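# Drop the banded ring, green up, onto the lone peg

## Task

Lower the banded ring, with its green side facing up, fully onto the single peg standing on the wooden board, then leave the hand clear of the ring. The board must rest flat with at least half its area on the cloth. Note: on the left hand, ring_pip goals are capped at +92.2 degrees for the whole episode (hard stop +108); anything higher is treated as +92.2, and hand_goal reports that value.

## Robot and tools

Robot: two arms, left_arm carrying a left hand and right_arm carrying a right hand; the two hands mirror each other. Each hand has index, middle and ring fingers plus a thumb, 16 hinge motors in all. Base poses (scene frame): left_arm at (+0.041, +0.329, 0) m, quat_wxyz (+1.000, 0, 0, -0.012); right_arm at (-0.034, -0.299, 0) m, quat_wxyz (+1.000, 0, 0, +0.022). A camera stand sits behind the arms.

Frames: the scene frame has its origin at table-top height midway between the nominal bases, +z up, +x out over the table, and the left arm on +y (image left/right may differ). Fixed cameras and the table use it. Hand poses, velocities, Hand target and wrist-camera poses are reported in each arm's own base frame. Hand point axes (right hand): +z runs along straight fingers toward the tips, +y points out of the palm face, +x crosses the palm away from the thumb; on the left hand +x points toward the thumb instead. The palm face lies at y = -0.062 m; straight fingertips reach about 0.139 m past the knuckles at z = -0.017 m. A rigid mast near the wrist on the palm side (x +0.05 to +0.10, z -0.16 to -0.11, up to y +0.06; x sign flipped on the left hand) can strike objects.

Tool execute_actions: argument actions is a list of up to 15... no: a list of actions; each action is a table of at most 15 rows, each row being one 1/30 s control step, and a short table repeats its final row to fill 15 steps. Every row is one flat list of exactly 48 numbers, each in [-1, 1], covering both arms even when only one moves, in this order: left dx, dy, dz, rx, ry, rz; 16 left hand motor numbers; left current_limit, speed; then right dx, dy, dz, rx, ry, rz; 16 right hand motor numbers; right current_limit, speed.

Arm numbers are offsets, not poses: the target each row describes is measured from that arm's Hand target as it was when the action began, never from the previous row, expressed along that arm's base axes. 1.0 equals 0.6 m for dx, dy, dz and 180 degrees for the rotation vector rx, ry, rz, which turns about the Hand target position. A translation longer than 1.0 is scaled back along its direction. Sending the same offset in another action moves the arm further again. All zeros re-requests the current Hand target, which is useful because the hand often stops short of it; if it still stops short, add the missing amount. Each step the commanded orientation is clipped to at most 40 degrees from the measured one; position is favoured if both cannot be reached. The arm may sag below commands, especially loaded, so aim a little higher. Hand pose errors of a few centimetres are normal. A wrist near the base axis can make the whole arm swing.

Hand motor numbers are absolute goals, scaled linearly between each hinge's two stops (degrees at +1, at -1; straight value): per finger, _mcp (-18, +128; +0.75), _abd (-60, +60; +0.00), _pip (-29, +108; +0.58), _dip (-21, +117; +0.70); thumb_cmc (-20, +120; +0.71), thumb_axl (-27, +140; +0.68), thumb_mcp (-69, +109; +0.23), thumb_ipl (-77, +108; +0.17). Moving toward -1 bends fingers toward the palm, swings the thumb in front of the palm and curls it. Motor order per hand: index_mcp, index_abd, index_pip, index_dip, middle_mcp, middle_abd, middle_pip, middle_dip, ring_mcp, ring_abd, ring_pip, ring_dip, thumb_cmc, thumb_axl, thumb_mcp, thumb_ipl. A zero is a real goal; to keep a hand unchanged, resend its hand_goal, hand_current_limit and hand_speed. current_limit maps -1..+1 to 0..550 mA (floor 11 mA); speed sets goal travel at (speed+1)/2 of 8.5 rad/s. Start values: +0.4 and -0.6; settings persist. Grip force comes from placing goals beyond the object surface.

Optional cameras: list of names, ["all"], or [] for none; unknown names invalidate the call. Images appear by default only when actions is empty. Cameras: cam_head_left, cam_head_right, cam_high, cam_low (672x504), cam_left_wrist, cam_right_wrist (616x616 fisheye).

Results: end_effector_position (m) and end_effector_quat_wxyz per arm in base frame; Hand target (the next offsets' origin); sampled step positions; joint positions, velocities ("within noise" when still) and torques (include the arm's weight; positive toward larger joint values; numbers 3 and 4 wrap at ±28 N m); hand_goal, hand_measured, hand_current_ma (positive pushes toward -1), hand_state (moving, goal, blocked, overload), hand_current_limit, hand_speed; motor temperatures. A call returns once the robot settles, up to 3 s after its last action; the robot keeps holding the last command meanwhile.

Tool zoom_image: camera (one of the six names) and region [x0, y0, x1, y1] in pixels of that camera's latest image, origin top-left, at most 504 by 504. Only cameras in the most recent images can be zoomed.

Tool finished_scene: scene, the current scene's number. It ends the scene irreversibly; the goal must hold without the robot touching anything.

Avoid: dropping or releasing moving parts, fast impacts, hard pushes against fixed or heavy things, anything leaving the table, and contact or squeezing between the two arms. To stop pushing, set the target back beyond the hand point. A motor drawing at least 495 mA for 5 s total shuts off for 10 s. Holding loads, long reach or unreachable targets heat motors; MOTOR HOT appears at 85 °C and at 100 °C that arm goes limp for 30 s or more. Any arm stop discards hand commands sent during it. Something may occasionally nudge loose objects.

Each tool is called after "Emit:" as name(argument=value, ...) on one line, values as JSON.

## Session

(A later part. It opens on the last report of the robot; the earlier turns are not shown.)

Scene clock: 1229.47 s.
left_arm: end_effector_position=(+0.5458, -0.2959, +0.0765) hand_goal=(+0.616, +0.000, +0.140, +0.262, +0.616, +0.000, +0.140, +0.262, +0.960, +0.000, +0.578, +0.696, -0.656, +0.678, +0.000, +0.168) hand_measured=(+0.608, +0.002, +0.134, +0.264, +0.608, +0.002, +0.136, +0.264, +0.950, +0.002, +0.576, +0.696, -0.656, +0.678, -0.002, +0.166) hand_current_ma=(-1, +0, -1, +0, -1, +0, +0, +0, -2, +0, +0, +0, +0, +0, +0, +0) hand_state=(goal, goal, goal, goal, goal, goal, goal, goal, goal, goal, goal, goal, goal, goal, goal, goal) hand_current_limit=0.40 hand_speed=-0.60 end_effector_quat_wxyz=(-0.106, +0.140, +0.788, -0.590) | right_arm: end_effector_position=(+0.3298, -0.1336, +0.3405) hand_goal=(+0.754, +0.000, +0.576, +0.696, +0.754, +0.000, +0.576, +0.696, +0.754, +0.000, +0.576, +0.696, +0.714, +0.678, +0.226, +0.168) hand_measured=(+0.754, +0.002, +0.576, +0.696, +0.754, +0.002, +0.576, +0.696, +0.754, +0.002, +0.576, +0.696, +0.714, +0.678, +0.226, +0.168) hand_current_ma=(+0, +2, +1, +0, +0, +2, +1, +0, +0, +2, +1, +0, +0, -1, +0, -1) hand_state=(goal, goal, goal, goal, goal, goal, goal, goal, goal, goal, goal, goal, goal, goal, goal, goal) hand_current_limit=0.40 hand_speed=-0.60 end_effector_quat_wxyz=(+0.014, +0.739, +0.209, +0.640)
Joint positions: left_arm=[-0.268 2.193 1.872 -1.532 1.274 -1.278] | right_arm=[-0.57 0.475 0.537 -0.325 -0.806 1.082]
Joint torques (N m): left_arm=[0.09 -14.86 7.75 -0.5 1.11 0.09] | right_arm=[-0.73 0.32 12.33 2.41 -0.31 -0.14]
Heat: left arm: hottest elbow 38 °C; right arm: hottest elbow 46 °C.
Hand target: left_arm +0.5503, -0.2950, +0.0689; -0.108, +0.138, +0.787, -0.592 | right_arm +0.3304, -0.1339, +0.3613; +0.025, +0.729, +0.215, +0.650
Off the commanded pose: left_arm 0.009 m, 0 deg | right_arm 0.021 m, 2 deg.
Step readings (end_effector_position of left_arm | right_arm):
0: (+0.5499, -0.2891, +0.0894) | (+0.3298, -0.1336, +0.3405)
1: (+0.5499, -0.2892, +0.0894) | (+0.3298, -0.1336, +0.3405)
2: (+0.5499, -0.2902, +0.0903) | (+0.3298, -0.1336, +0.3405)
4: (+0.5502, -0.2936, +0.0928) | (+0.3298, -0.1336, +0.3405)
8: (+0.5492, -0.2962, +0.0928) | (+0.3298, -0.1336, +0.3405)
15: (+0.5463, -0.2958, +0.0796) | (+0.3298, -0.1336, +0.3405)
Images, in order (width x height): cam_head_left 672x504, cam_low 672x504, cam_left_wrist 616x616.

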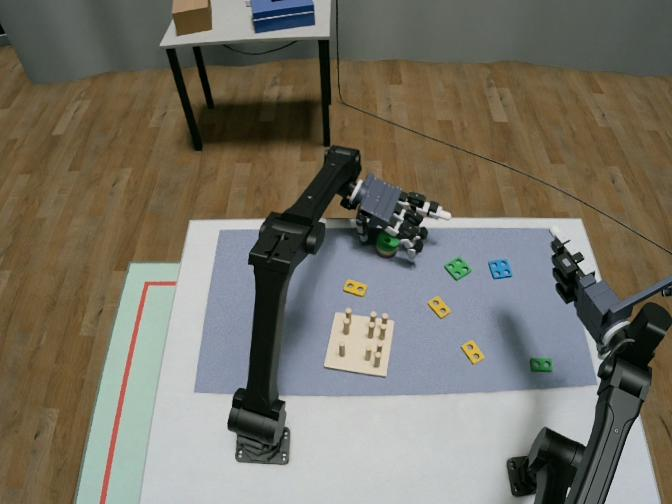

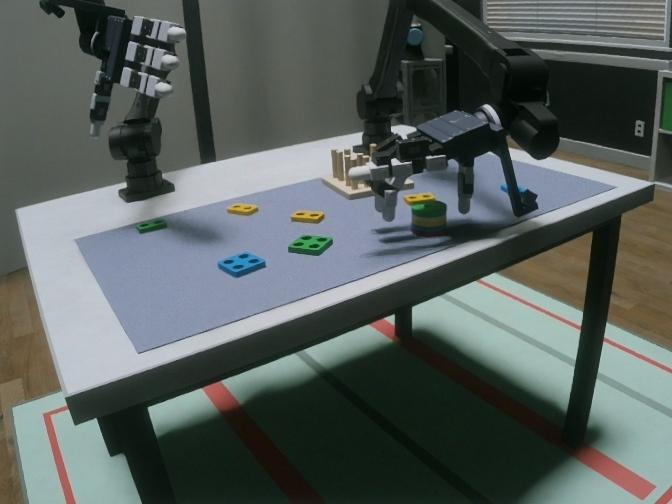

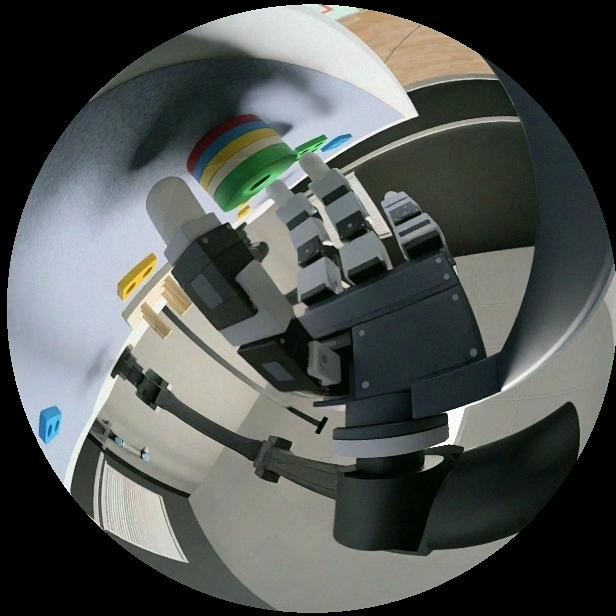

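Emit:
execute_actions(actions=[[[0.006,0.0,-0.016,0,0,0,0.616,0,-0.1,0.24,0.616,0,-0.1,0.24,0.959,0,0.577,0.696,-0.657,0.677,-0.13,0.168,0.4,-0.6,0,0,0,0,0,0,0.754,0,0.576,0.696,0.754,0,0.576,0.696,0.754,0,0.576,0.696,0.714,0.678,0.226,0.168,0.4,-0.6]]], cameras=["cam_head_left","cam_low","cam_left_wrist"])

Emit:
zoom_image(camera="cam_head_left", region=[330, 190, 460, 320])

Emit:
zoom_image(camera="cam_low", region=[350, 130, 500, 243])

Scene clock: 1234.93 s.
left_arm: end_effector_position=(+0.5454, -0.2958, +0.0659) hand_goal=(+0.616, +0.000, -0.100, +0.240, +0.616, +0.000, -0.100, +0.240, +0.960, +0.000, +0.578, +0.696, -0.656, +0.678, -0.130, +0.168) hand_measured=(+0.608, +0.002, -0.098, +0.242, +0.608, +0.002, -0.098, +0.242, +0.950, +0.002, +0.576, +0.696, -0.656, +0.678, -0.126, +0.166) hand_current_ma=(-1, +0, +0, +0, -1, +0, +0, +0, -2, +0, +0, +0, +0, +0, +0, +0) hand_state=(goal, goal, goal, goal, goal, goal, goal, goal, goal, goal, goal, goal, goal, goal, goal, goal) hand_current_limit=0.40 hand_speed=-0.60 end_effector_quat_wxyz=(-0.111, +0.137, +0.788, -0.590) | right_arm: end_effector_position=(+0.3298, -0.1336, +0.3405) hand_goal=(+0.754, +0.000, +0.576, +0.696, +0.754, +0.000, +0.576, +0.696, +0.754, +0.000, +0.576, +0.696, +0.714, +0.678, +0.226, +0.168) hand_measured=(+0.754, +0.002, +0.576, +0.696, +0.754, +0.002, +0.576, +0.696, +0.754, +0.002, +0.576, +0.696, +0.714, +0.678, +0.226, +0.168) hand_current_ma=(+0, +2, +1, +0, +0, +2, +1, +0, +0, +2, +1, +0, +0, -1, +0, -1) hand_state=(goal, goal, goal, goal, goal, goal, goal, goal, goal, goal, goal, goal, goal, goal, goal, goal) hand_current_limit=0.40 hand_speed=-0.60 end_effector_quat_wxyz=(+0.014, +0.739, +0.209, +0.640)
Joint positions: left_arm=[-0.268 2.211 1.872 -1.532 1.274 -1.271] | right_arm=[-0.57 0.475 0.537 -0.325 -0.806 1.082]
Joint torques (N m): left_arm=[0.26 -14.68 8.39 -0.38 1.08 0.06] | right_arm=[-0.73 0.32 12.33 2.4 -0.31 -0.14]
Heat: left arm: hottest elbow 39 °C; right arm: hottest elbow 46 °C.
Hand target: left_arm +0.5539, -0.2950, +0.0592; -0.108, +0.138, +0.787, -0.592 | right_arm +0.3304, -0.1339, +0.3613; +0.025, +0.729, +0.215, +0.650
Off the commanded pose: left_arm 0.011 m, 0 deg | right_arm 0.021 m, 2 deg.
Step readings (end_effector_position of left_arm | right_arm):
0: (+0.5458, -0.2959, +0.0765) | (+0.3298, -0.1336, +0.3405)
1: (+0.5459, -0.2959, +0.0765) | (+0.3298, -0.1336, +0.3405)
2: (+0.5459, -0.2959, +0.0763) | (+0.3298, -0.1336, +0.3405)
4: (+0.5459, -0.2959, +0.0756) | (+0.3298, -0.1336, +0.3405)
8: (+0.5457, -0.2959, +0.0720) | (+0.3298, -0.1336, +0.3405)
15: (+0.5453, -0.2957, +0.0661) | (+0.3298, -0.1336, +0.3405)
Images, in order (width x height): cam_head_left 672x504, cam_low 672x504, cam_left_wrist 616x616.

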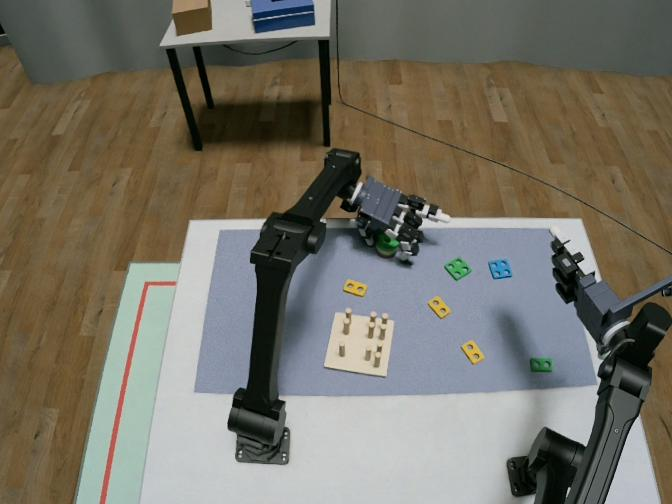

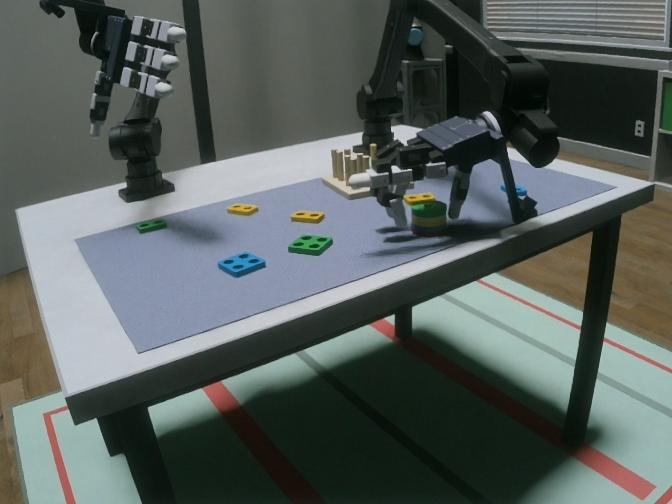

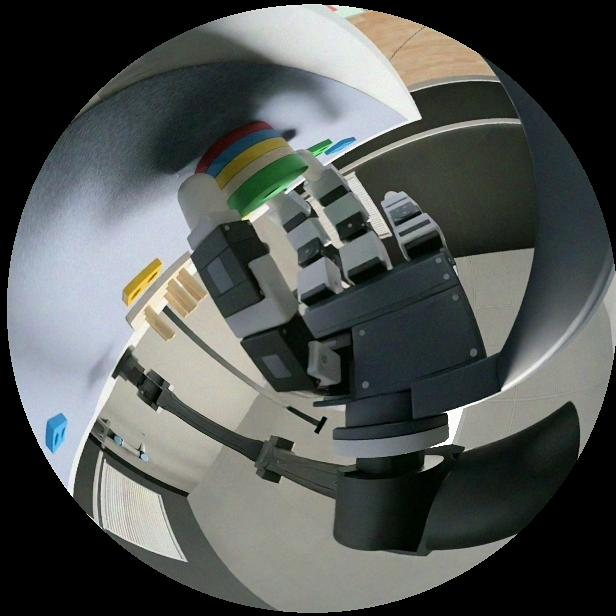

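Scaled by 3.877 from the camera's 672x504 image, which has a finer 960x720 frame.

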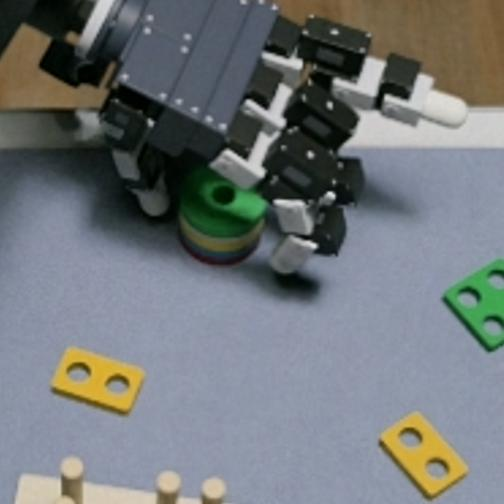

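Scaled by 3.360 from the camera's 672x504 image, which has a finer 960x720 frame.

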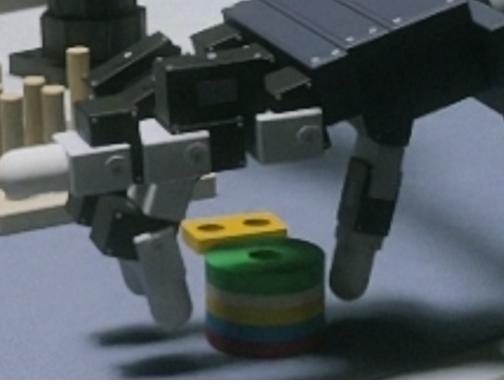

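Emit:
execute_actions(actions=[[[0,0,0,0,0,0,0.616,0,-0.28,0.22,0.616,0,-0.28,0.22,0.959,0,0.577,0.696,-0.657,0.677,-0.22,0.168,0.2,-0.75,0,0,0,0,0,0,0.754,0,0.576,0.696,0.754,0,0.576,0.696,0.754,0,0.576,0.696,0.714,0.678,0.226,0.168,0.4,-0.6]],[[0,0,0,0,0,0,0.57,0,-0.42,0.17,0.57,0,-0.42,0.17,0.959,0,0.577,0.696,-0.657,0.677,-0.36,0.12,0.2,-0.82,0,0,0,0,0,0,0.754,0,0.576,0.696,0.754,0,0.576,0.696,0.754,0,0.576,0.696,0.714,0.678,0.226,0.168,0.4,-0.6]]], cameras=["cam_head_left","cam_low","cam_left_wrist"])

Emit:
zoom_image(camera="cam_head_left", region=[330, 190, 460, 320])

Emit:
zoom_image(camera="cam_low", region=[350, 130, 500, 243])

Scene clock: 1240.53 s.
left_arm: end_effector_position=(+0.5455, -0.2958, +0.0659) hand_goal=(+0.570, +0.000, -0.420, +0.170, +0.570, +0.000, -0.420, +0.170, +0.960, +0.000, +0.578, +0.696, -0.656, +0.678, -0.360, +0.120) hand_measured=(+0.604, +0.002, -0.346, +0.190, +0.630, -0.006, -0.328, +0.202, +0.950, +0.002, +0.576, +0.696, -0.646, +0.680, -0.212, +0.168) hand_current_ma=(+21, +0, +87, +6, +65, -1, +129, +18, -2, +0, +0, +0, +2, +0, +330, +67) hand_state=(blocked, goal, blocked, goal, blocked, goal, blocked, blocked, goal, goal, goal, goal, goal, goal, blocked, blocked) hand_current_limit=0.20 hand_speed=-0.82 end_effector_quat_wxyz=(-0.110, +0.138, +0.788, -0.590) | right_arm: end_effector_position=(+0.3298, -0.1336, +0.3405) hand_goal=(+0.754, +0.000, +0.576, +0.696, +0.754, +0.000, +0.576, +0.696, +0.754, +0.000, +0.576, +0.696, +0.714, +0.678, +0.226, +0.168) hand_measured=(+0.754, +0.002, +0.576, +0.696, +0.754, +0.002, +0.576, +0.696, +0.754, +0.002, +0.576, +0.696, +0.714, +0.678, +0.226, +0.168) hand_current_ma=(+0, +2, +1, +0, +0, +2, +1, +0, +0, +2, +1, +0, +0, -1, +0, -1) hand_state=(goal, goal, goal, goal, goal, goal, goal, goal, goal, goal, goal, goal, goal, goal, goal, goal) hand_current_limit=0.40 hand_speed=-0.60 end_effector_quat_wxyz=(+0.014, +0.739, +0.209, +0.640)
Joint positions: left_arm=[-0.268 2.211 1.872 -1.532 1.274 -1.269] | right_arm=[-0.57 0.475 0.537 -0.325 -0.806 1.082]
Joint torques (N m): left_arm=[0.21 -14.74 8.42 -0.36 1.06 0.04] | right_arm=[-0.73 0.32 12.31 2.41 -0.31 -0.14]
Heat: left arm: hottest elbow 39 °C; right arm: hottest elbow 46 °C.
Hand target: left_arm +0.5539, -0.2950, +0.0592; -0.108, +0.138, +0.787, -0.592 | right_arm +0.3304, -0.1339, +0.3613; +0.025, +0.729, +0.215, +0.650
Off the commanded pose: left_arm 0.011 m, 0 deg | right_arm 0.021 m, 2 deg.
Step readings (end_effector_position of left_arm | right_arm):
0: (+0.5454, -0.2958, +0.0659) | (+0.3298, -0.1336, +0.3405)
1: (+0.5454, -0.2958, +0.0659) | (+0.3298, -0.1336, +0.3405)
2: (+0.5454, -0.2958, +0.0659) | (+0.3298, -0.1336, +0.3405)
4: (+0.5454, -0.2958, +0.0659) | (+0.3298, -0.1336, +0.3405)
8: (+0.5454, -0.2958, +0.0659) | (+0.3298, -0.1336, +0.3405)
15: (+0.5454, -0.2958, +0.0659) | (+0.3298, -0.1336, +0.3405)
16: (+0.5454, -0.2958, +0.0659) | (+0.3298, -0.1336, +0.3405)
17: (+0.5454, -0.2958, +0.0659) | (+0.3298, -0.1336, +0.3405)
19: (+0.5454, -0.2958, +0.0660) | (+0.3298, -0.1336, +0.3405)
23: (+0.5455, -0.2958, +0.0659) | (+0.3298, -0.1336, +0.3405)
30: (+0.5455, -0.2958, +0.0659) | (+0.3298, -0.1336, +0.3405)
Images, in order (width x height): cam_head_left 672x504, cam_low 672x504, cam_left_wrist 616x616.

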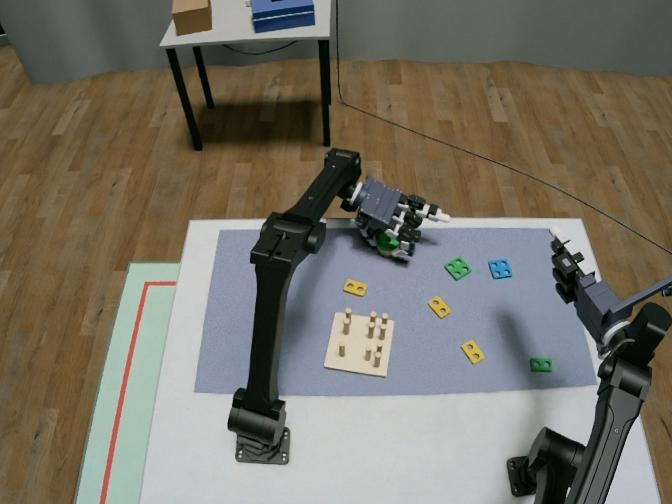

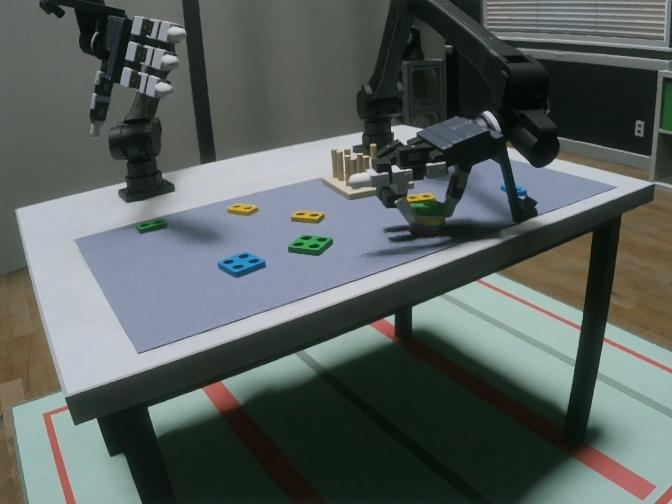

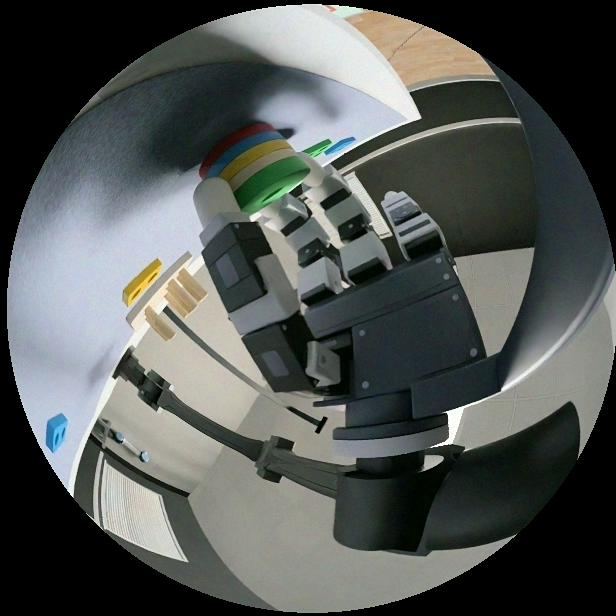

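Scaled by 3.877 from the camera's 672x504 image, which has a finer 960x720 frame.

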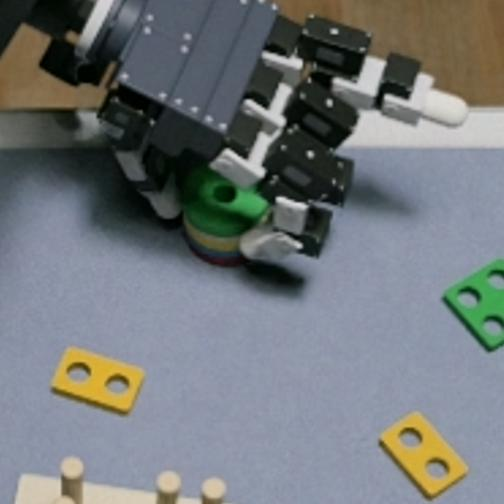

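Scaled by 3.360 from the camera's 672x504 image, which has a finer 960x720 frame.

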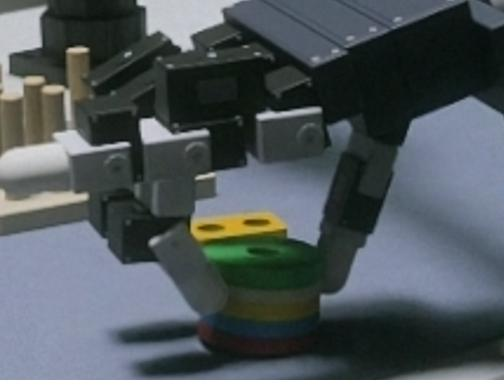

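Emit:
execute_actions(actions=[[[0,0,0.04,0,0,0,0.55,0,-0.46,0.16,0.55,0,-0.46,0.16,0.959,0,0.577,0.696,-0.657,0.677,-0.40,0.1,0.2,-0.85,0,0,0,0,0,0,0.754,0,0.576,0.696,0.754,0,0.576,0.696,0.754,0,0.576,0.696,0.714,0.678,0.226,0.168,0.4,-0.6]],[[0,0,0.08,0,0,0,0.55,0,-0.46,0.16,0.55,0,-0.46,0.16,0.959,0,0.577,0.696,-0.657,0.677,-0.40,0.1,0.2,-0.85,0,0,0,0,0,0,0.754,0,0.576,0.696,0.754,0,0.576,0.696,0.754,0,0.576,0.696,0.714,0.678,0.226,0.168,0.4,-0.6]],[[-0.03,0.01,0.08,0,0,0,0.55,0,-0.46,0.16,0.55,0,-0.46,0.16,0.959,0,0.577,0.696,-0.657,0.677,-0.40,0.1,0.2,-0.85,0,0,0,0,0,0,0.754,0,0.576,0.696,0.754,0,0.576,0.696,0.754,0,0.576,0.696,0.714,0.678,0.226,0.168,0.4,-0.6]]], cameras=["cam_head_left","cam_low","cam_left_wrist"])

Emit:
zoom_image(camera="cam_low", region=[350, 90, 500, 203])

Scene clock: 1247.17 s.
left_arm: end_effector_position=(+0.5319, -0.2922, +0.1764) hand_goal=(+0.550, +0.000, -0.460, +0.160, +0.550, +0.000, -0.460, +0.160, +0.960, +0.000, +0.578, +0.696, -0.656, +0.678, -0.400, +0.100) hand_measured=(+0.606, +0.006, -0.360, +0.190, +0.630, -0.010, -0.352, +0.202, +0.950, +0.002, +0.576, +0.696, -0.634, +0.684, -0.212, +0.168) hand_current_ma=(+58, +0, +154, +14, +113, -1, +178, +30, -2, +0, +0, +0, +8, +1, +330, +131) hand_state=(blocked, goal, blocked, blocked, blocked, goal, blocked, blocked, goal, goal, goal, goal, blocked, goal, blocked, blocked) hand_current_limit=0.20 hand_speed=-0.85 end_effector_quat_wxyz=(-0.101, +0.141, +0.788, -0.591) | right_arm: end_effector_position=(+0.3298, -0.1336, +0.3405) hand_goal=(+0.754, +0.000, +0.576, +0.696, +0.754, +0.000, +0.576, +0.696, +0.754, +0.000, +0.576, +0.696, +0.714, +0.678, +0.226, +0.168) hand_measured=(+0.754, +0.002, +0.576, +0.696, +0.754, +0.002, +0.576, +0.696, +0.754, +0.002, +0.576, +0.696, +0.714, +0.678, +0.226, +0.168) hand_current_ma=(+0, +2, +1, +0, +0, +2, +1, +0, +0, +2, +1, +0, +0, -1, +0, -1) hand_state=(goal, goal, goal, goal, goal, goal, goal, goal, goal, goal, goal, goal, goal, goal, goal, goal) hand_current_limit=0.40 hand_speed=-0.60 end_effector_quat_wxyz=(+0.014, +0.739, +0.209, +0.640)
Joint positions: left_arm=[-0.268 2.075 1.941 -1.699 1.275 -1.29] | right_arm=[-0.57 0.475 0.537 -0.325 -0.806 1.082]
Joint torques (N m): left_arm=[0.26 -15.15 8.18 -0.49 1.03 -0.12] | right_arm=[-0.79 0.32 12.33 2.41 -0.31 -0.14]
Heat: left arm: hottest elbow 40 °C; right arm: hottest elbow 46 °C.
Hand target: left_arm +0.5359, -0.2890, +0.1792; -0.108, +0.138, +0.787, -0.592 | right_arm +0.3304, -0.1339, +0.3613; +0.025, +0.729, +0.215, +0.650
Off the commanded pose: left_arm 0.006 m, 1 deg | right_arm 0.021 m, 2 deg.
joint sent to its limit (left arm) — joint 4 (wrist pitch), lower limit. The joint targets still meet the commanded pose.
Step readings (end_effector_position of left_arm | right_arm):
0: (+0.5455, -0.2958, +0.0659) | (+0.3298, -0.1336, +0.3405)
1: (+0.5454, -0.2958, +0.0659) | (+0.3298, -0.1336, +0.3405)
2: (+0.5451, -0.2958, +0.0661) | (+0.3298, -0.1336, +0.3405)
4: (+0.5432, -0.2953, +0.0667) | (+0.3298, -0.1336, +0.3405)
8: (+0.5401, -0.2944, +0.0677) | (+0.3298, -0.1336, +0.3405)
15: (+0.5382, -0.2939, +0.0684) | (+0.3298, -0.1336, +0.3405)
16: (+0.5381, -0.2939, +0.0687) | (+0.3298, -0.1336, +0.3405)
17: (+0.5377, -0.2938, +0.0699) | (+0.3298, -0.1336, +0.3405)
19: (+0.5365, -0.2934, +0.0746) | (+0.3298, -0.1336, +0.3405)
23: (+0.5375, -0.2937, +0.0906) | (+0.3298, -0.1336, +0.3405)
30: (+0.5416, -0.2948, +0.1146) | (+0.3298, -0.1336, +0.3405)
31: (+0.5417, -0.2948, +0.1155) | (+0.3298, -0.1336, +0.3405)
32: (+0.5411, -0.2947, +0.1170) | (+0.3298, -0.1336, +0.3405)
34: (+0.5389, -0.2941, +0.1220) | (+0.3298, -0.1336, +0.3405)
38: (+0.5359, -0.2932, +0.1436) | (+0.3298, -0.1336, +0.3405)
45: (+0.5323, -0.2923, +0.1757) | (+0.3298, -0.1336, +0.3405)
Images, in order (width x height): cam_head_left 672x504, cam_low 672x504, cam_left_wrist 616x616.

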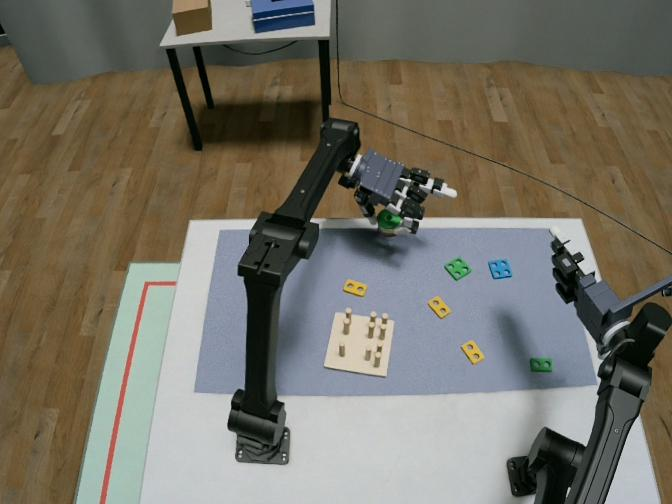

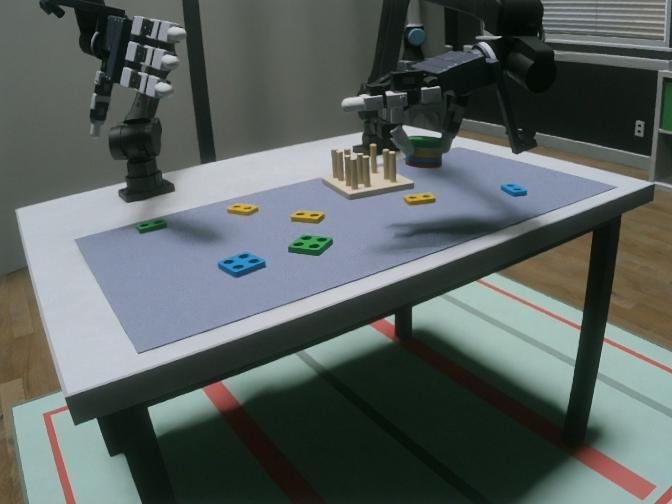

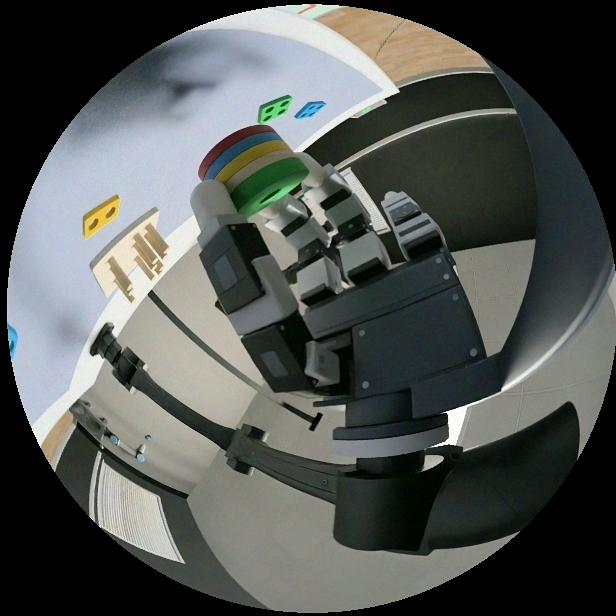

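Scaled by 3.360 from the camera's 672x504 image, which has a finer 960x720 frame.

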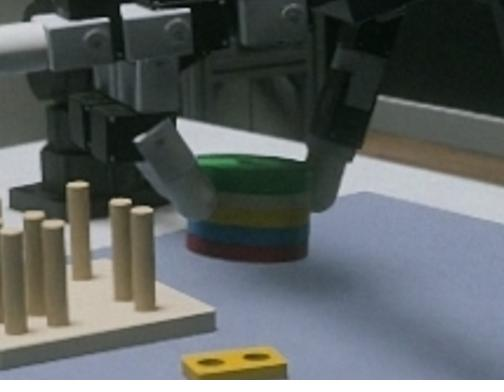

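Emit:
execute_actions(actions=[[[-0.0887,0.033,0,0,0,-0.009,0.55,0,-0.46,0.16,0.55,0,-0.46,0.16,0.959,0,0.577,0.696,-0.657,0.677,-0.40,0.1,0.2,-0.85,0,0,0,0,0,0,0.754,0,0.576,0.696,0.754,0,0.576,0.696,0.754,0,0.576,0.696,0.714,0.678,0.226,0.168,0.4,-0.6]],[[-0.0887,0.033,0,0,0,-0.009,0.55,0,-0.46,0.16,0.55,0,-0.46,0.16,0.959,0,0.577,0.696,-0.657,0.677,-0.40,0.1,0.2,-0.85,0,0,0,0,0,0,0.754,0,0.576,0.696,0.754,0,0.576,0.696,0.754,0,0.576,0.696,0.714,0.678,0.226,0.168,0.4,-0.6]],[[-0.0887,0.033,0,0,0,-0.009,0.55,0,-0.46,0.16,0.55,0,-0.46,0.16,0.959,0,0.577,0.696,-0.657,0.677,-0.40,0.1,0.2,-0.85,0,0,0,0,0,0,0.754,0,0.576,0.696,0.754,0,0.576,0.696,0.754,0,0.576,0.696,0.714,0.678,0.226,0.168,0.4,-0.6]],[[-0.0887,0.033,0,0,0,-0.009,0.55,0,-0.46,0.16,0.55,0,-0.46,0.16,0.959,0,0.577,0.696,-0.657,0.677,-0.40,0.1,0.2,-0.85,0,0,0,0,0,0,0.754,0,0.576,0.696,0.754,0,0.576,0.696,0.754,0,0.576,0.696,0.714,0.678,0.226,0.168,0.4,-0.6]]], cameras=["cam_head_left","cam_low","cam_left_wrist"])

Emit:
zoom_image(camera="cam_low", region=[310, 80, 460, 193])

Scene clock: 1261.27 s.
left_arm: end_effector_position=(+0.3232, -0.2169, +0.1790) hand_goal=(+0.550, +0.000, -0.460, +0.160, +0.550, +0.000, -0.460, +0.160, +0.960, +0.000, +0.578, +0.696, -0.656, +0.678, -0.400, +0.100) hand_measured=(+0.608, +0.006, -0.360, +0.190, +0.630, -0.010, -0.354, +0.202, +0.950, +0.002, +0.576, +0.696, -0.632, +0.686, -0.212, +0.168) hand_current_ma=(+59, +1, +154, +14, +113, -2, +174, +30, -2, +0, +0, +0, +10, +2, +330, +131) hand_state=(blocked, goal, blocked, blocked, blocked, goal, blocked, blocked, goal, goal, goal, goal, blocked, goal, blocked, blocked) hand_current_limit=0.20 hand_speed=-0.85 end_effector_quat_wxyz=(-0.120, +0.172, +0.794, -0.571) | right_arm: end_effector_position=(+0.3298, -0.1336, +0.3405) hand_goal=(+0.754, +0.000, +0.576, +0.696, +0.754, +0.000, +0.576, +0.696, +0.754, +0.000, +0.576, +0.696, +0.714, +0.678, +0.226, +0.168) hand_measured=(+0.754, +0.002, +0.576, +0.696, +0.754, +0.002, +0.576, +0.696, +0.754, +0.002, +0.576, +0.696, +0.714, +0.678, +0.226, +0.168) hand_current_ma=(+0, +2, +1, +0, +0, +2, +1, +0, +0, +2, +1, +0, +0, -1, +0, -1) hand_state=(goal, goal, goal, goal, goal, goal, goal, goal, goal, goal, goal, goal, goal, goal, goal, goal) hand_current_limit=0.40 hand_speed=-0.60 end_effector_quat_wxyz=(+0.014, +0.739, +0.209, +0.640)
Joint positions: left_arm=[-0.245 1.562 1.217 -1.703 1.204 -1.058] | right_arm=[-0.57 0.475 0.537 -0.325 -0.806 1.082]
Joint torques (N m): left_arm=[1.14 -9.11 5.59 -0.68 0.78 0.06] | right_arm=[-0.73 0.32 12.33 2.41 -0.31 -0.14]
Heat: left arm: hottest elbow 39 °C; right arm: hottest elbow 46 °C.
Hand target: left_arm +0.3231, -0.2098, +0.1794; -0.141, +0.182, +0.778, -0.585 | right_arm +0.3304, -0.1339, +0.3613; +0.025, +0.729, +0.215, +0.650
Off the commanded pose: left_arm 0.007 m, 4 deg | right_arm 0.021 m, 2 deg.
joint sent to its limit (left arm) — joint 4 (wrist pitch), lower limit. The joint targets are off in orientation, not in position.
Step readings (end_effector_position of left_arm | right_arm):
0: (+0.5319, -0.2921, +0.1765) | (+0.3298, -0.1336, +0.3405)
1: (+0.5318, -0.2921, +0.1763) | (+0.3298, -0.1336, +0.3405)
2: (+0.5299, -0.2916, +0.1754) | (+0.3298, -0.1336, +0.3405)
4: (+0.5162, -0.2874, +0.1711) | (+0.3298, -0.1336, +0.3405)
8: (+0.4908, -0.2792, +0.1664) | (+0.3298, -0.1336, +0.3405)
15: (+0.4832, -0.2772, +0.1758) | (+0.3298, -0.1336, +0.3405)
16: (+0.4825, -0.2770, +0.1765) | (+0.3298, -0.1336, +0.3405)
17: (+0.4792, -0.2761, +0.1759) | (+0.3298, -0.1336, +0.3405)
19: (+0.4621, -0.2707, +0.1722) | (+0.3298, -0.1336, +0.3405)
23: (+0.4357, -0.2611, +0.1693) | (+0.3298, -0.1336, +0.3405)
30: (+0.4294, -0.2583, +0.1779) | (+0.3298, -0.1336, +0.3405)
31: (+0.4286, -0.2581, +0.1780) | (+0.3298, -0.1336, +0.3405)
32: (+0.4256, -0.2571, +0.1772) | (+0.3298, -0.1336, +0.3405)
34: (+0.4092, -0.2508, +0.1724) | (+0.3298, -0.1336, +0.3405)
38: (+0.3820, -0.2410, +0.1693) | (+0.3298, -0.1336, +0.3405)
45: (+0.3767, -0.2382, +0.1793) | (+0.3298, -0.1336, +0.3405)
46: (+0.3761, -0.2377, +0.1792) | (+0.3298, -0.1336, +0.3405)
47: (+0.3732, -0.2366, +0.1781) | (+0.3298, -0.1336, +0.3405)
49: (+0.3570, -0.2306, +0.1733) | (+0.3298, -0.1336, +0.3405)
53: (+0.3295, -0.2201, +0.1700) | (+0.3298, -0.1336, +0.3405)
60: (+0.3243, -0.2176, +0.1800) | (+0.3298, -0.1336, +0.3405)
Images, in order (width x height): cam_head_left 672x504, cam_low 672x504, cam_left_wrist 616x616.

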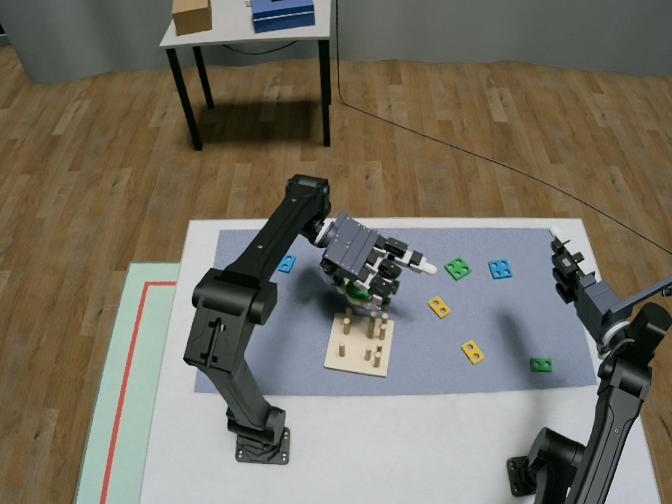

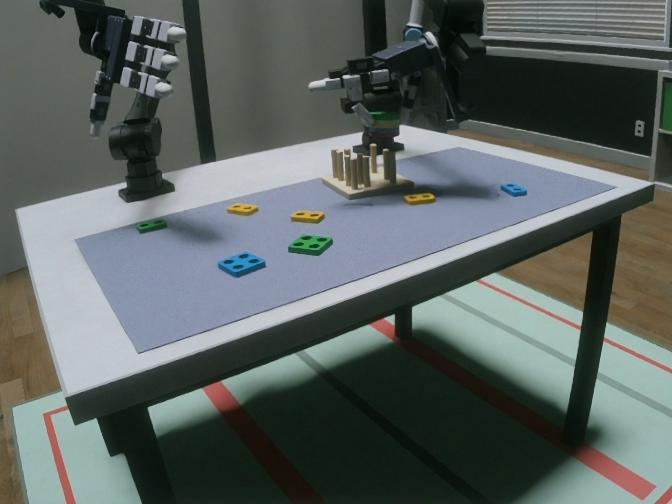

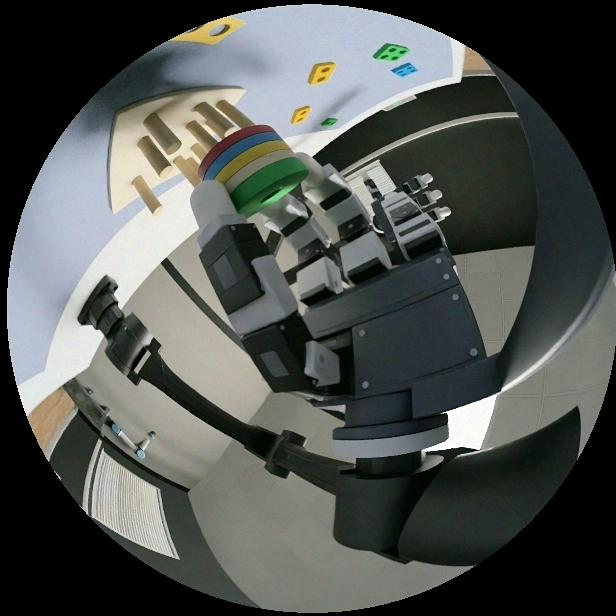

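Scaled by 3.360 from the camera's 672x504 image, which has a finer 960x720 frame.

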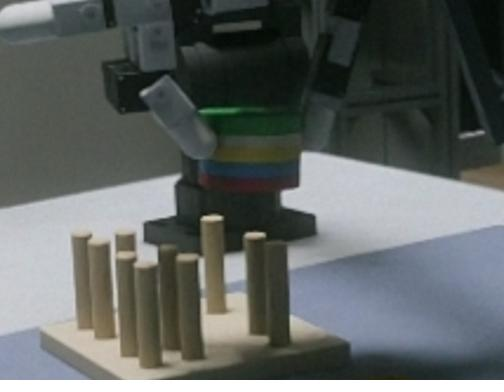

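Emit:
zoom_image(camera="cam_head_left", region=[310, 250, 420, 390])

Emit:
zoom_image(camera="cam_low", region=[310, 70, 460, 210])

Scaled by 3.600 from the camera's 672x504 image, which has a finer 960x720 frame.

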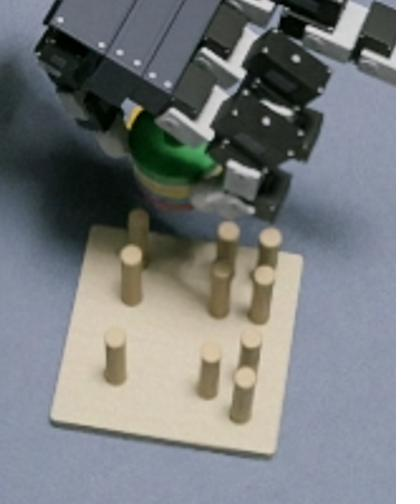

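Scaled by 3.360 from the camera's 672x504 image, which has a finer 960x720 frame.

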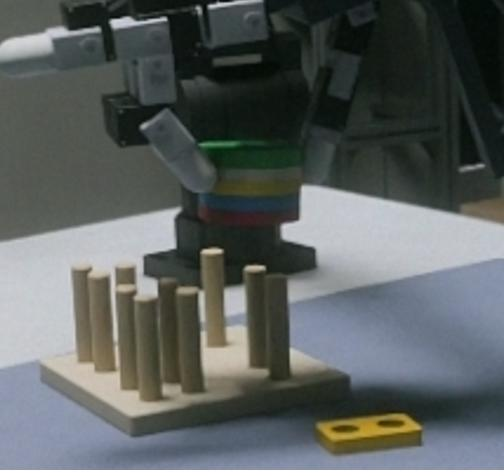

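Emit:
execute_actions(actions=[[[-0.065,0.029,-0.02,0,0,-0.009,0.55,0,-0.46,0.16,0.55,0,-0.46,0.16,0.959,0,0.577,0.696,-0.657,0.677,-0.40,0.1,0.2,-0.85,0,0,0,0,0,0,0.754,0,0.576,0.696,0.754,0,0.576,0.696,0.754,0,0.576,0.696,0.714,0.678,0.226,0.168,0.4,-0.6]],[[-0.065,0.029,-0.02,0,0,-0.009,0.55,0,-0.46,0.16,0.55,0,-0.46,0.16,0.959,0,0.577,0.696,-0.657,0.677,-0.40,0.1,0.2,-0.85,0,0,0,0,0,0,0.754,0,0.576,0.696,0.754,0,0.576,0.696,0.754,0,0.576,0.696,0.714,0.678,0.226,0.168,0.4,-0.6]]], cameras=["cam_head_left","cam_low","cam_left_wrist","cam_high"])

Emit:
zoom_image(camera="cam_low", region=[310, 70, 460, 210])

Emit:
zoom_image(camera="cam_head_left", region=[310, 250, 420, 390])

Scene clock: 1293.27 s.
left_arm: end_effector_position=(+0.2466, -0.1809, +0.1548) hand_goal=(+0.550, +0.000, -0.460, +0.160, +0.550, +0.000, -0.460, +0.160, +0.960, +0.000, +0.578, +0.696, -0.656, +0.678, -0.400, +0.100) hand_measured=(+0.608, +0.006, -0.360, +0.190, +0.630, -0.010, -0.354, +0.202, +0.950, +0.002, +0.576, +0.696, -0.632, +0.686, -0.212, +0.168) hand_current_ma=(+59, +1, +154, +14, +113, -2, +174, +30, -2, +0, +0, +0, +10, +2, +330, +131) hand_state=(blocked, goal, blocked, blocked, blocked, goal, blocked, blocked, goal, goal, goal, goal, blocked, goal, blocked, blocked) hand_current_limit=0.20 hand_speed=-0.85 end_effector_quat_wxyz=(-0.125, +0.188, +0.801, -0.554) | right_arm: end_effector_position=(+0.3298, -0.1336, +0.3405) hand_goal=(+0.754, +0.000, +0.576, +0.696, +0.754, +0.000, +0.576, +0.696, +0.754, +0.000, +0.576, +0.696, +0.714, +0.678, +0.226, +0.168) hand_measured=(+0.754, +0.002, +0.576, +0.696, +0.754, +0.002, +0.576, +0.696, +0.754, +0.002, +0.576, +0.696, +0.714, +0.678, +0.226, +0.168) hand_current_ma=(+0, +2, +1, +0, +0, +2, +1, +0, +0, +2, +1, +0, +0, -1, +0, -1) hand_state=(goal, goal, goal, goal, goal, goal, goal, goal, goal, goal, goal, goal, goal, goal, goal, goal) hand_current_limit=0.40 hand_speed=-0.60 end_effector_quat_wxyz=(+0.014, +0.739, +0.209, +0.640)
Joint positions: left_arm=[-0.217 1.395 0.973 -1.703 1.141 -0.965] | right_arm=[-0.57 0.475 0.537 -0.325 -0.806 1.082]
Joint torques (N m): left_arm=[1.08 -6.65 5.14 -0.83 0.7 0.08] | right_arm=[-0.73 0.32 12.34 2.41 -0.31 -0.14]
Heat: left arm: hottest elbow 38 °C; right arm: hottest elbow 46 °C.
Hand target: left_arm +0.2450, -0.1749, +0.1553; -0.158, +0.204, +0.772, -0.580 | right_arm +0.3304, -0.1339, +0.3613; +0.025, +0.729, +0.215, +0.650
Off the commanded pose: left_arm 0.006 m, 6 deg | right_arm 0.021 m, 2 deg.
joint sent to its limit (left arm) — joint 4 (wrist pitch), lower limit. The joint targets are off in orientation, not in position.
Step readings (end_effector_position of left_arm | right_arm):
0: (+0.3233, -0.2169, +0.1790) | (+0.3298, -0.1336, +0.3405)
1: (+0.3229, -0.2166, +0.1785) | (+0.3298, -0.1336, +0.3405)
2: (+0.3210, -0.2160, +0.1774) | (+0.3298, -0.1336, +0.3405)
4: (+0.3093, -0.2108, +0.1717) | (+0.3298, -0.1336, +0.3405)
8: (+0.2875, -0.2015, +0.1633) | (+0.3298, -0.1336, +0.3405)
15: (+0.2851, -0.1991, +0.1665) | (+0.3298, -0.1336, +0.3405)
16: (+0.2847, -0.1988, +0.1662) | (+0.3298, -0.1336, +0.3405)
17: (+0.2828, -0.1980, +0.1652) | (+0.3298, -0.1336, +0.3405)
19: (+0.2711, -0.1928, +0.1598) | (+0.3298, -0.1336, +0.3405)
23: (+0.2488, -0.1836, +0.1519) | (+0.3298, -0.1336, +0.3405)
30: (+0.2463, -0.1812, +0.1548) | (+0.3298, -0.1336, +0.3405)
Images, in order (width x height): cam_head_left 672x504, cam_high 672x504, cam_low 672x504, cam_left_wrist 616x616.

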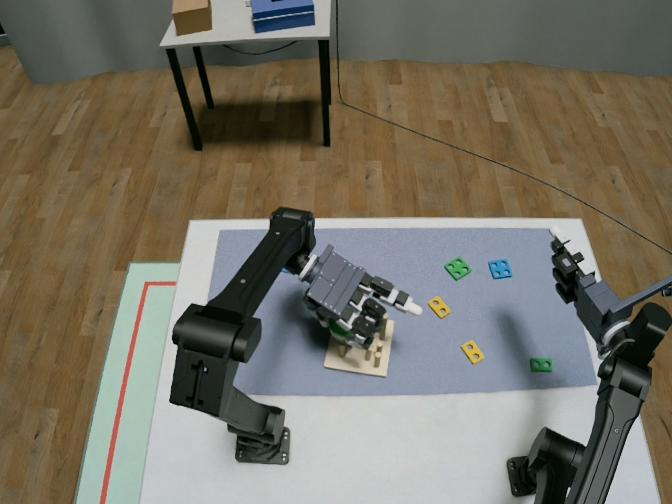

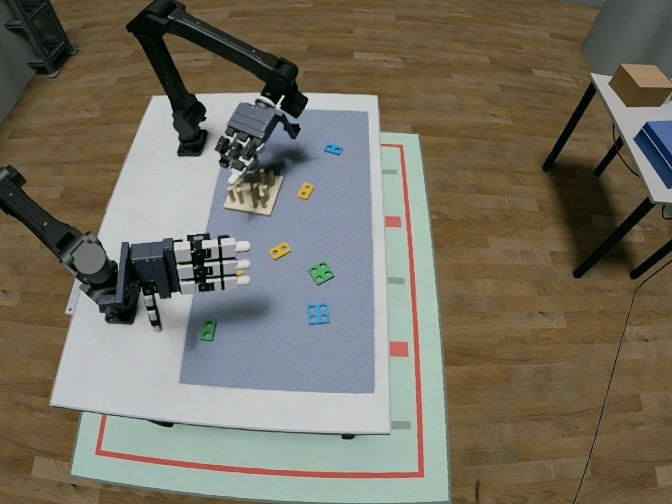

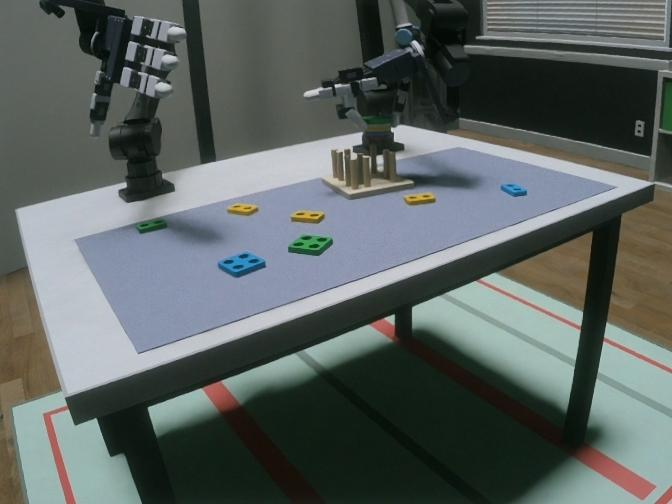

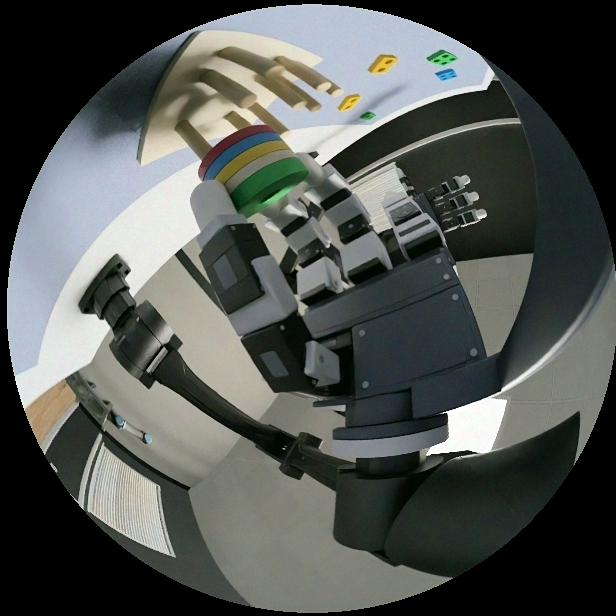

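Scaled by 3.360 from the camera's 672x504 image, which has a finer 960x720 frame.

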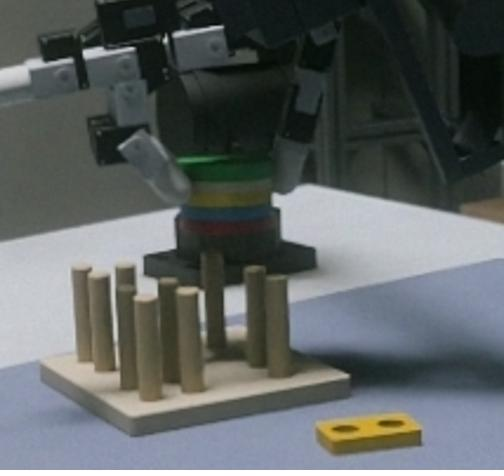

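Scaled by 3.600 from the camera's 672x504 image, which has a finer 960x720 frame.

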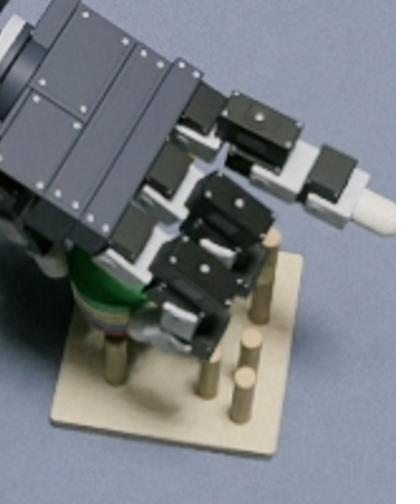

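Emit:
zoom_image(camera="cam_low", region=[350, 100, 410, 160])

Scaled by 8.400 from the camera's 672x504 image, which has a finer 960x720 frame.

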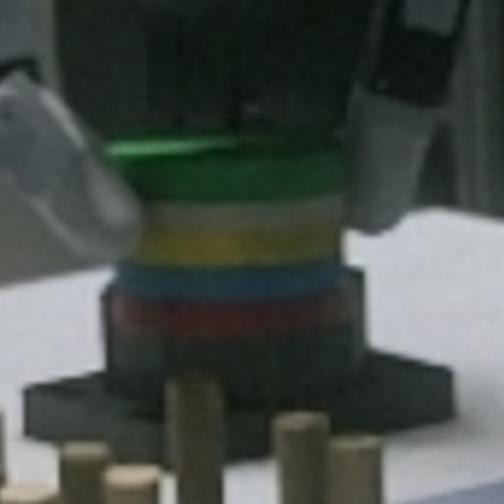

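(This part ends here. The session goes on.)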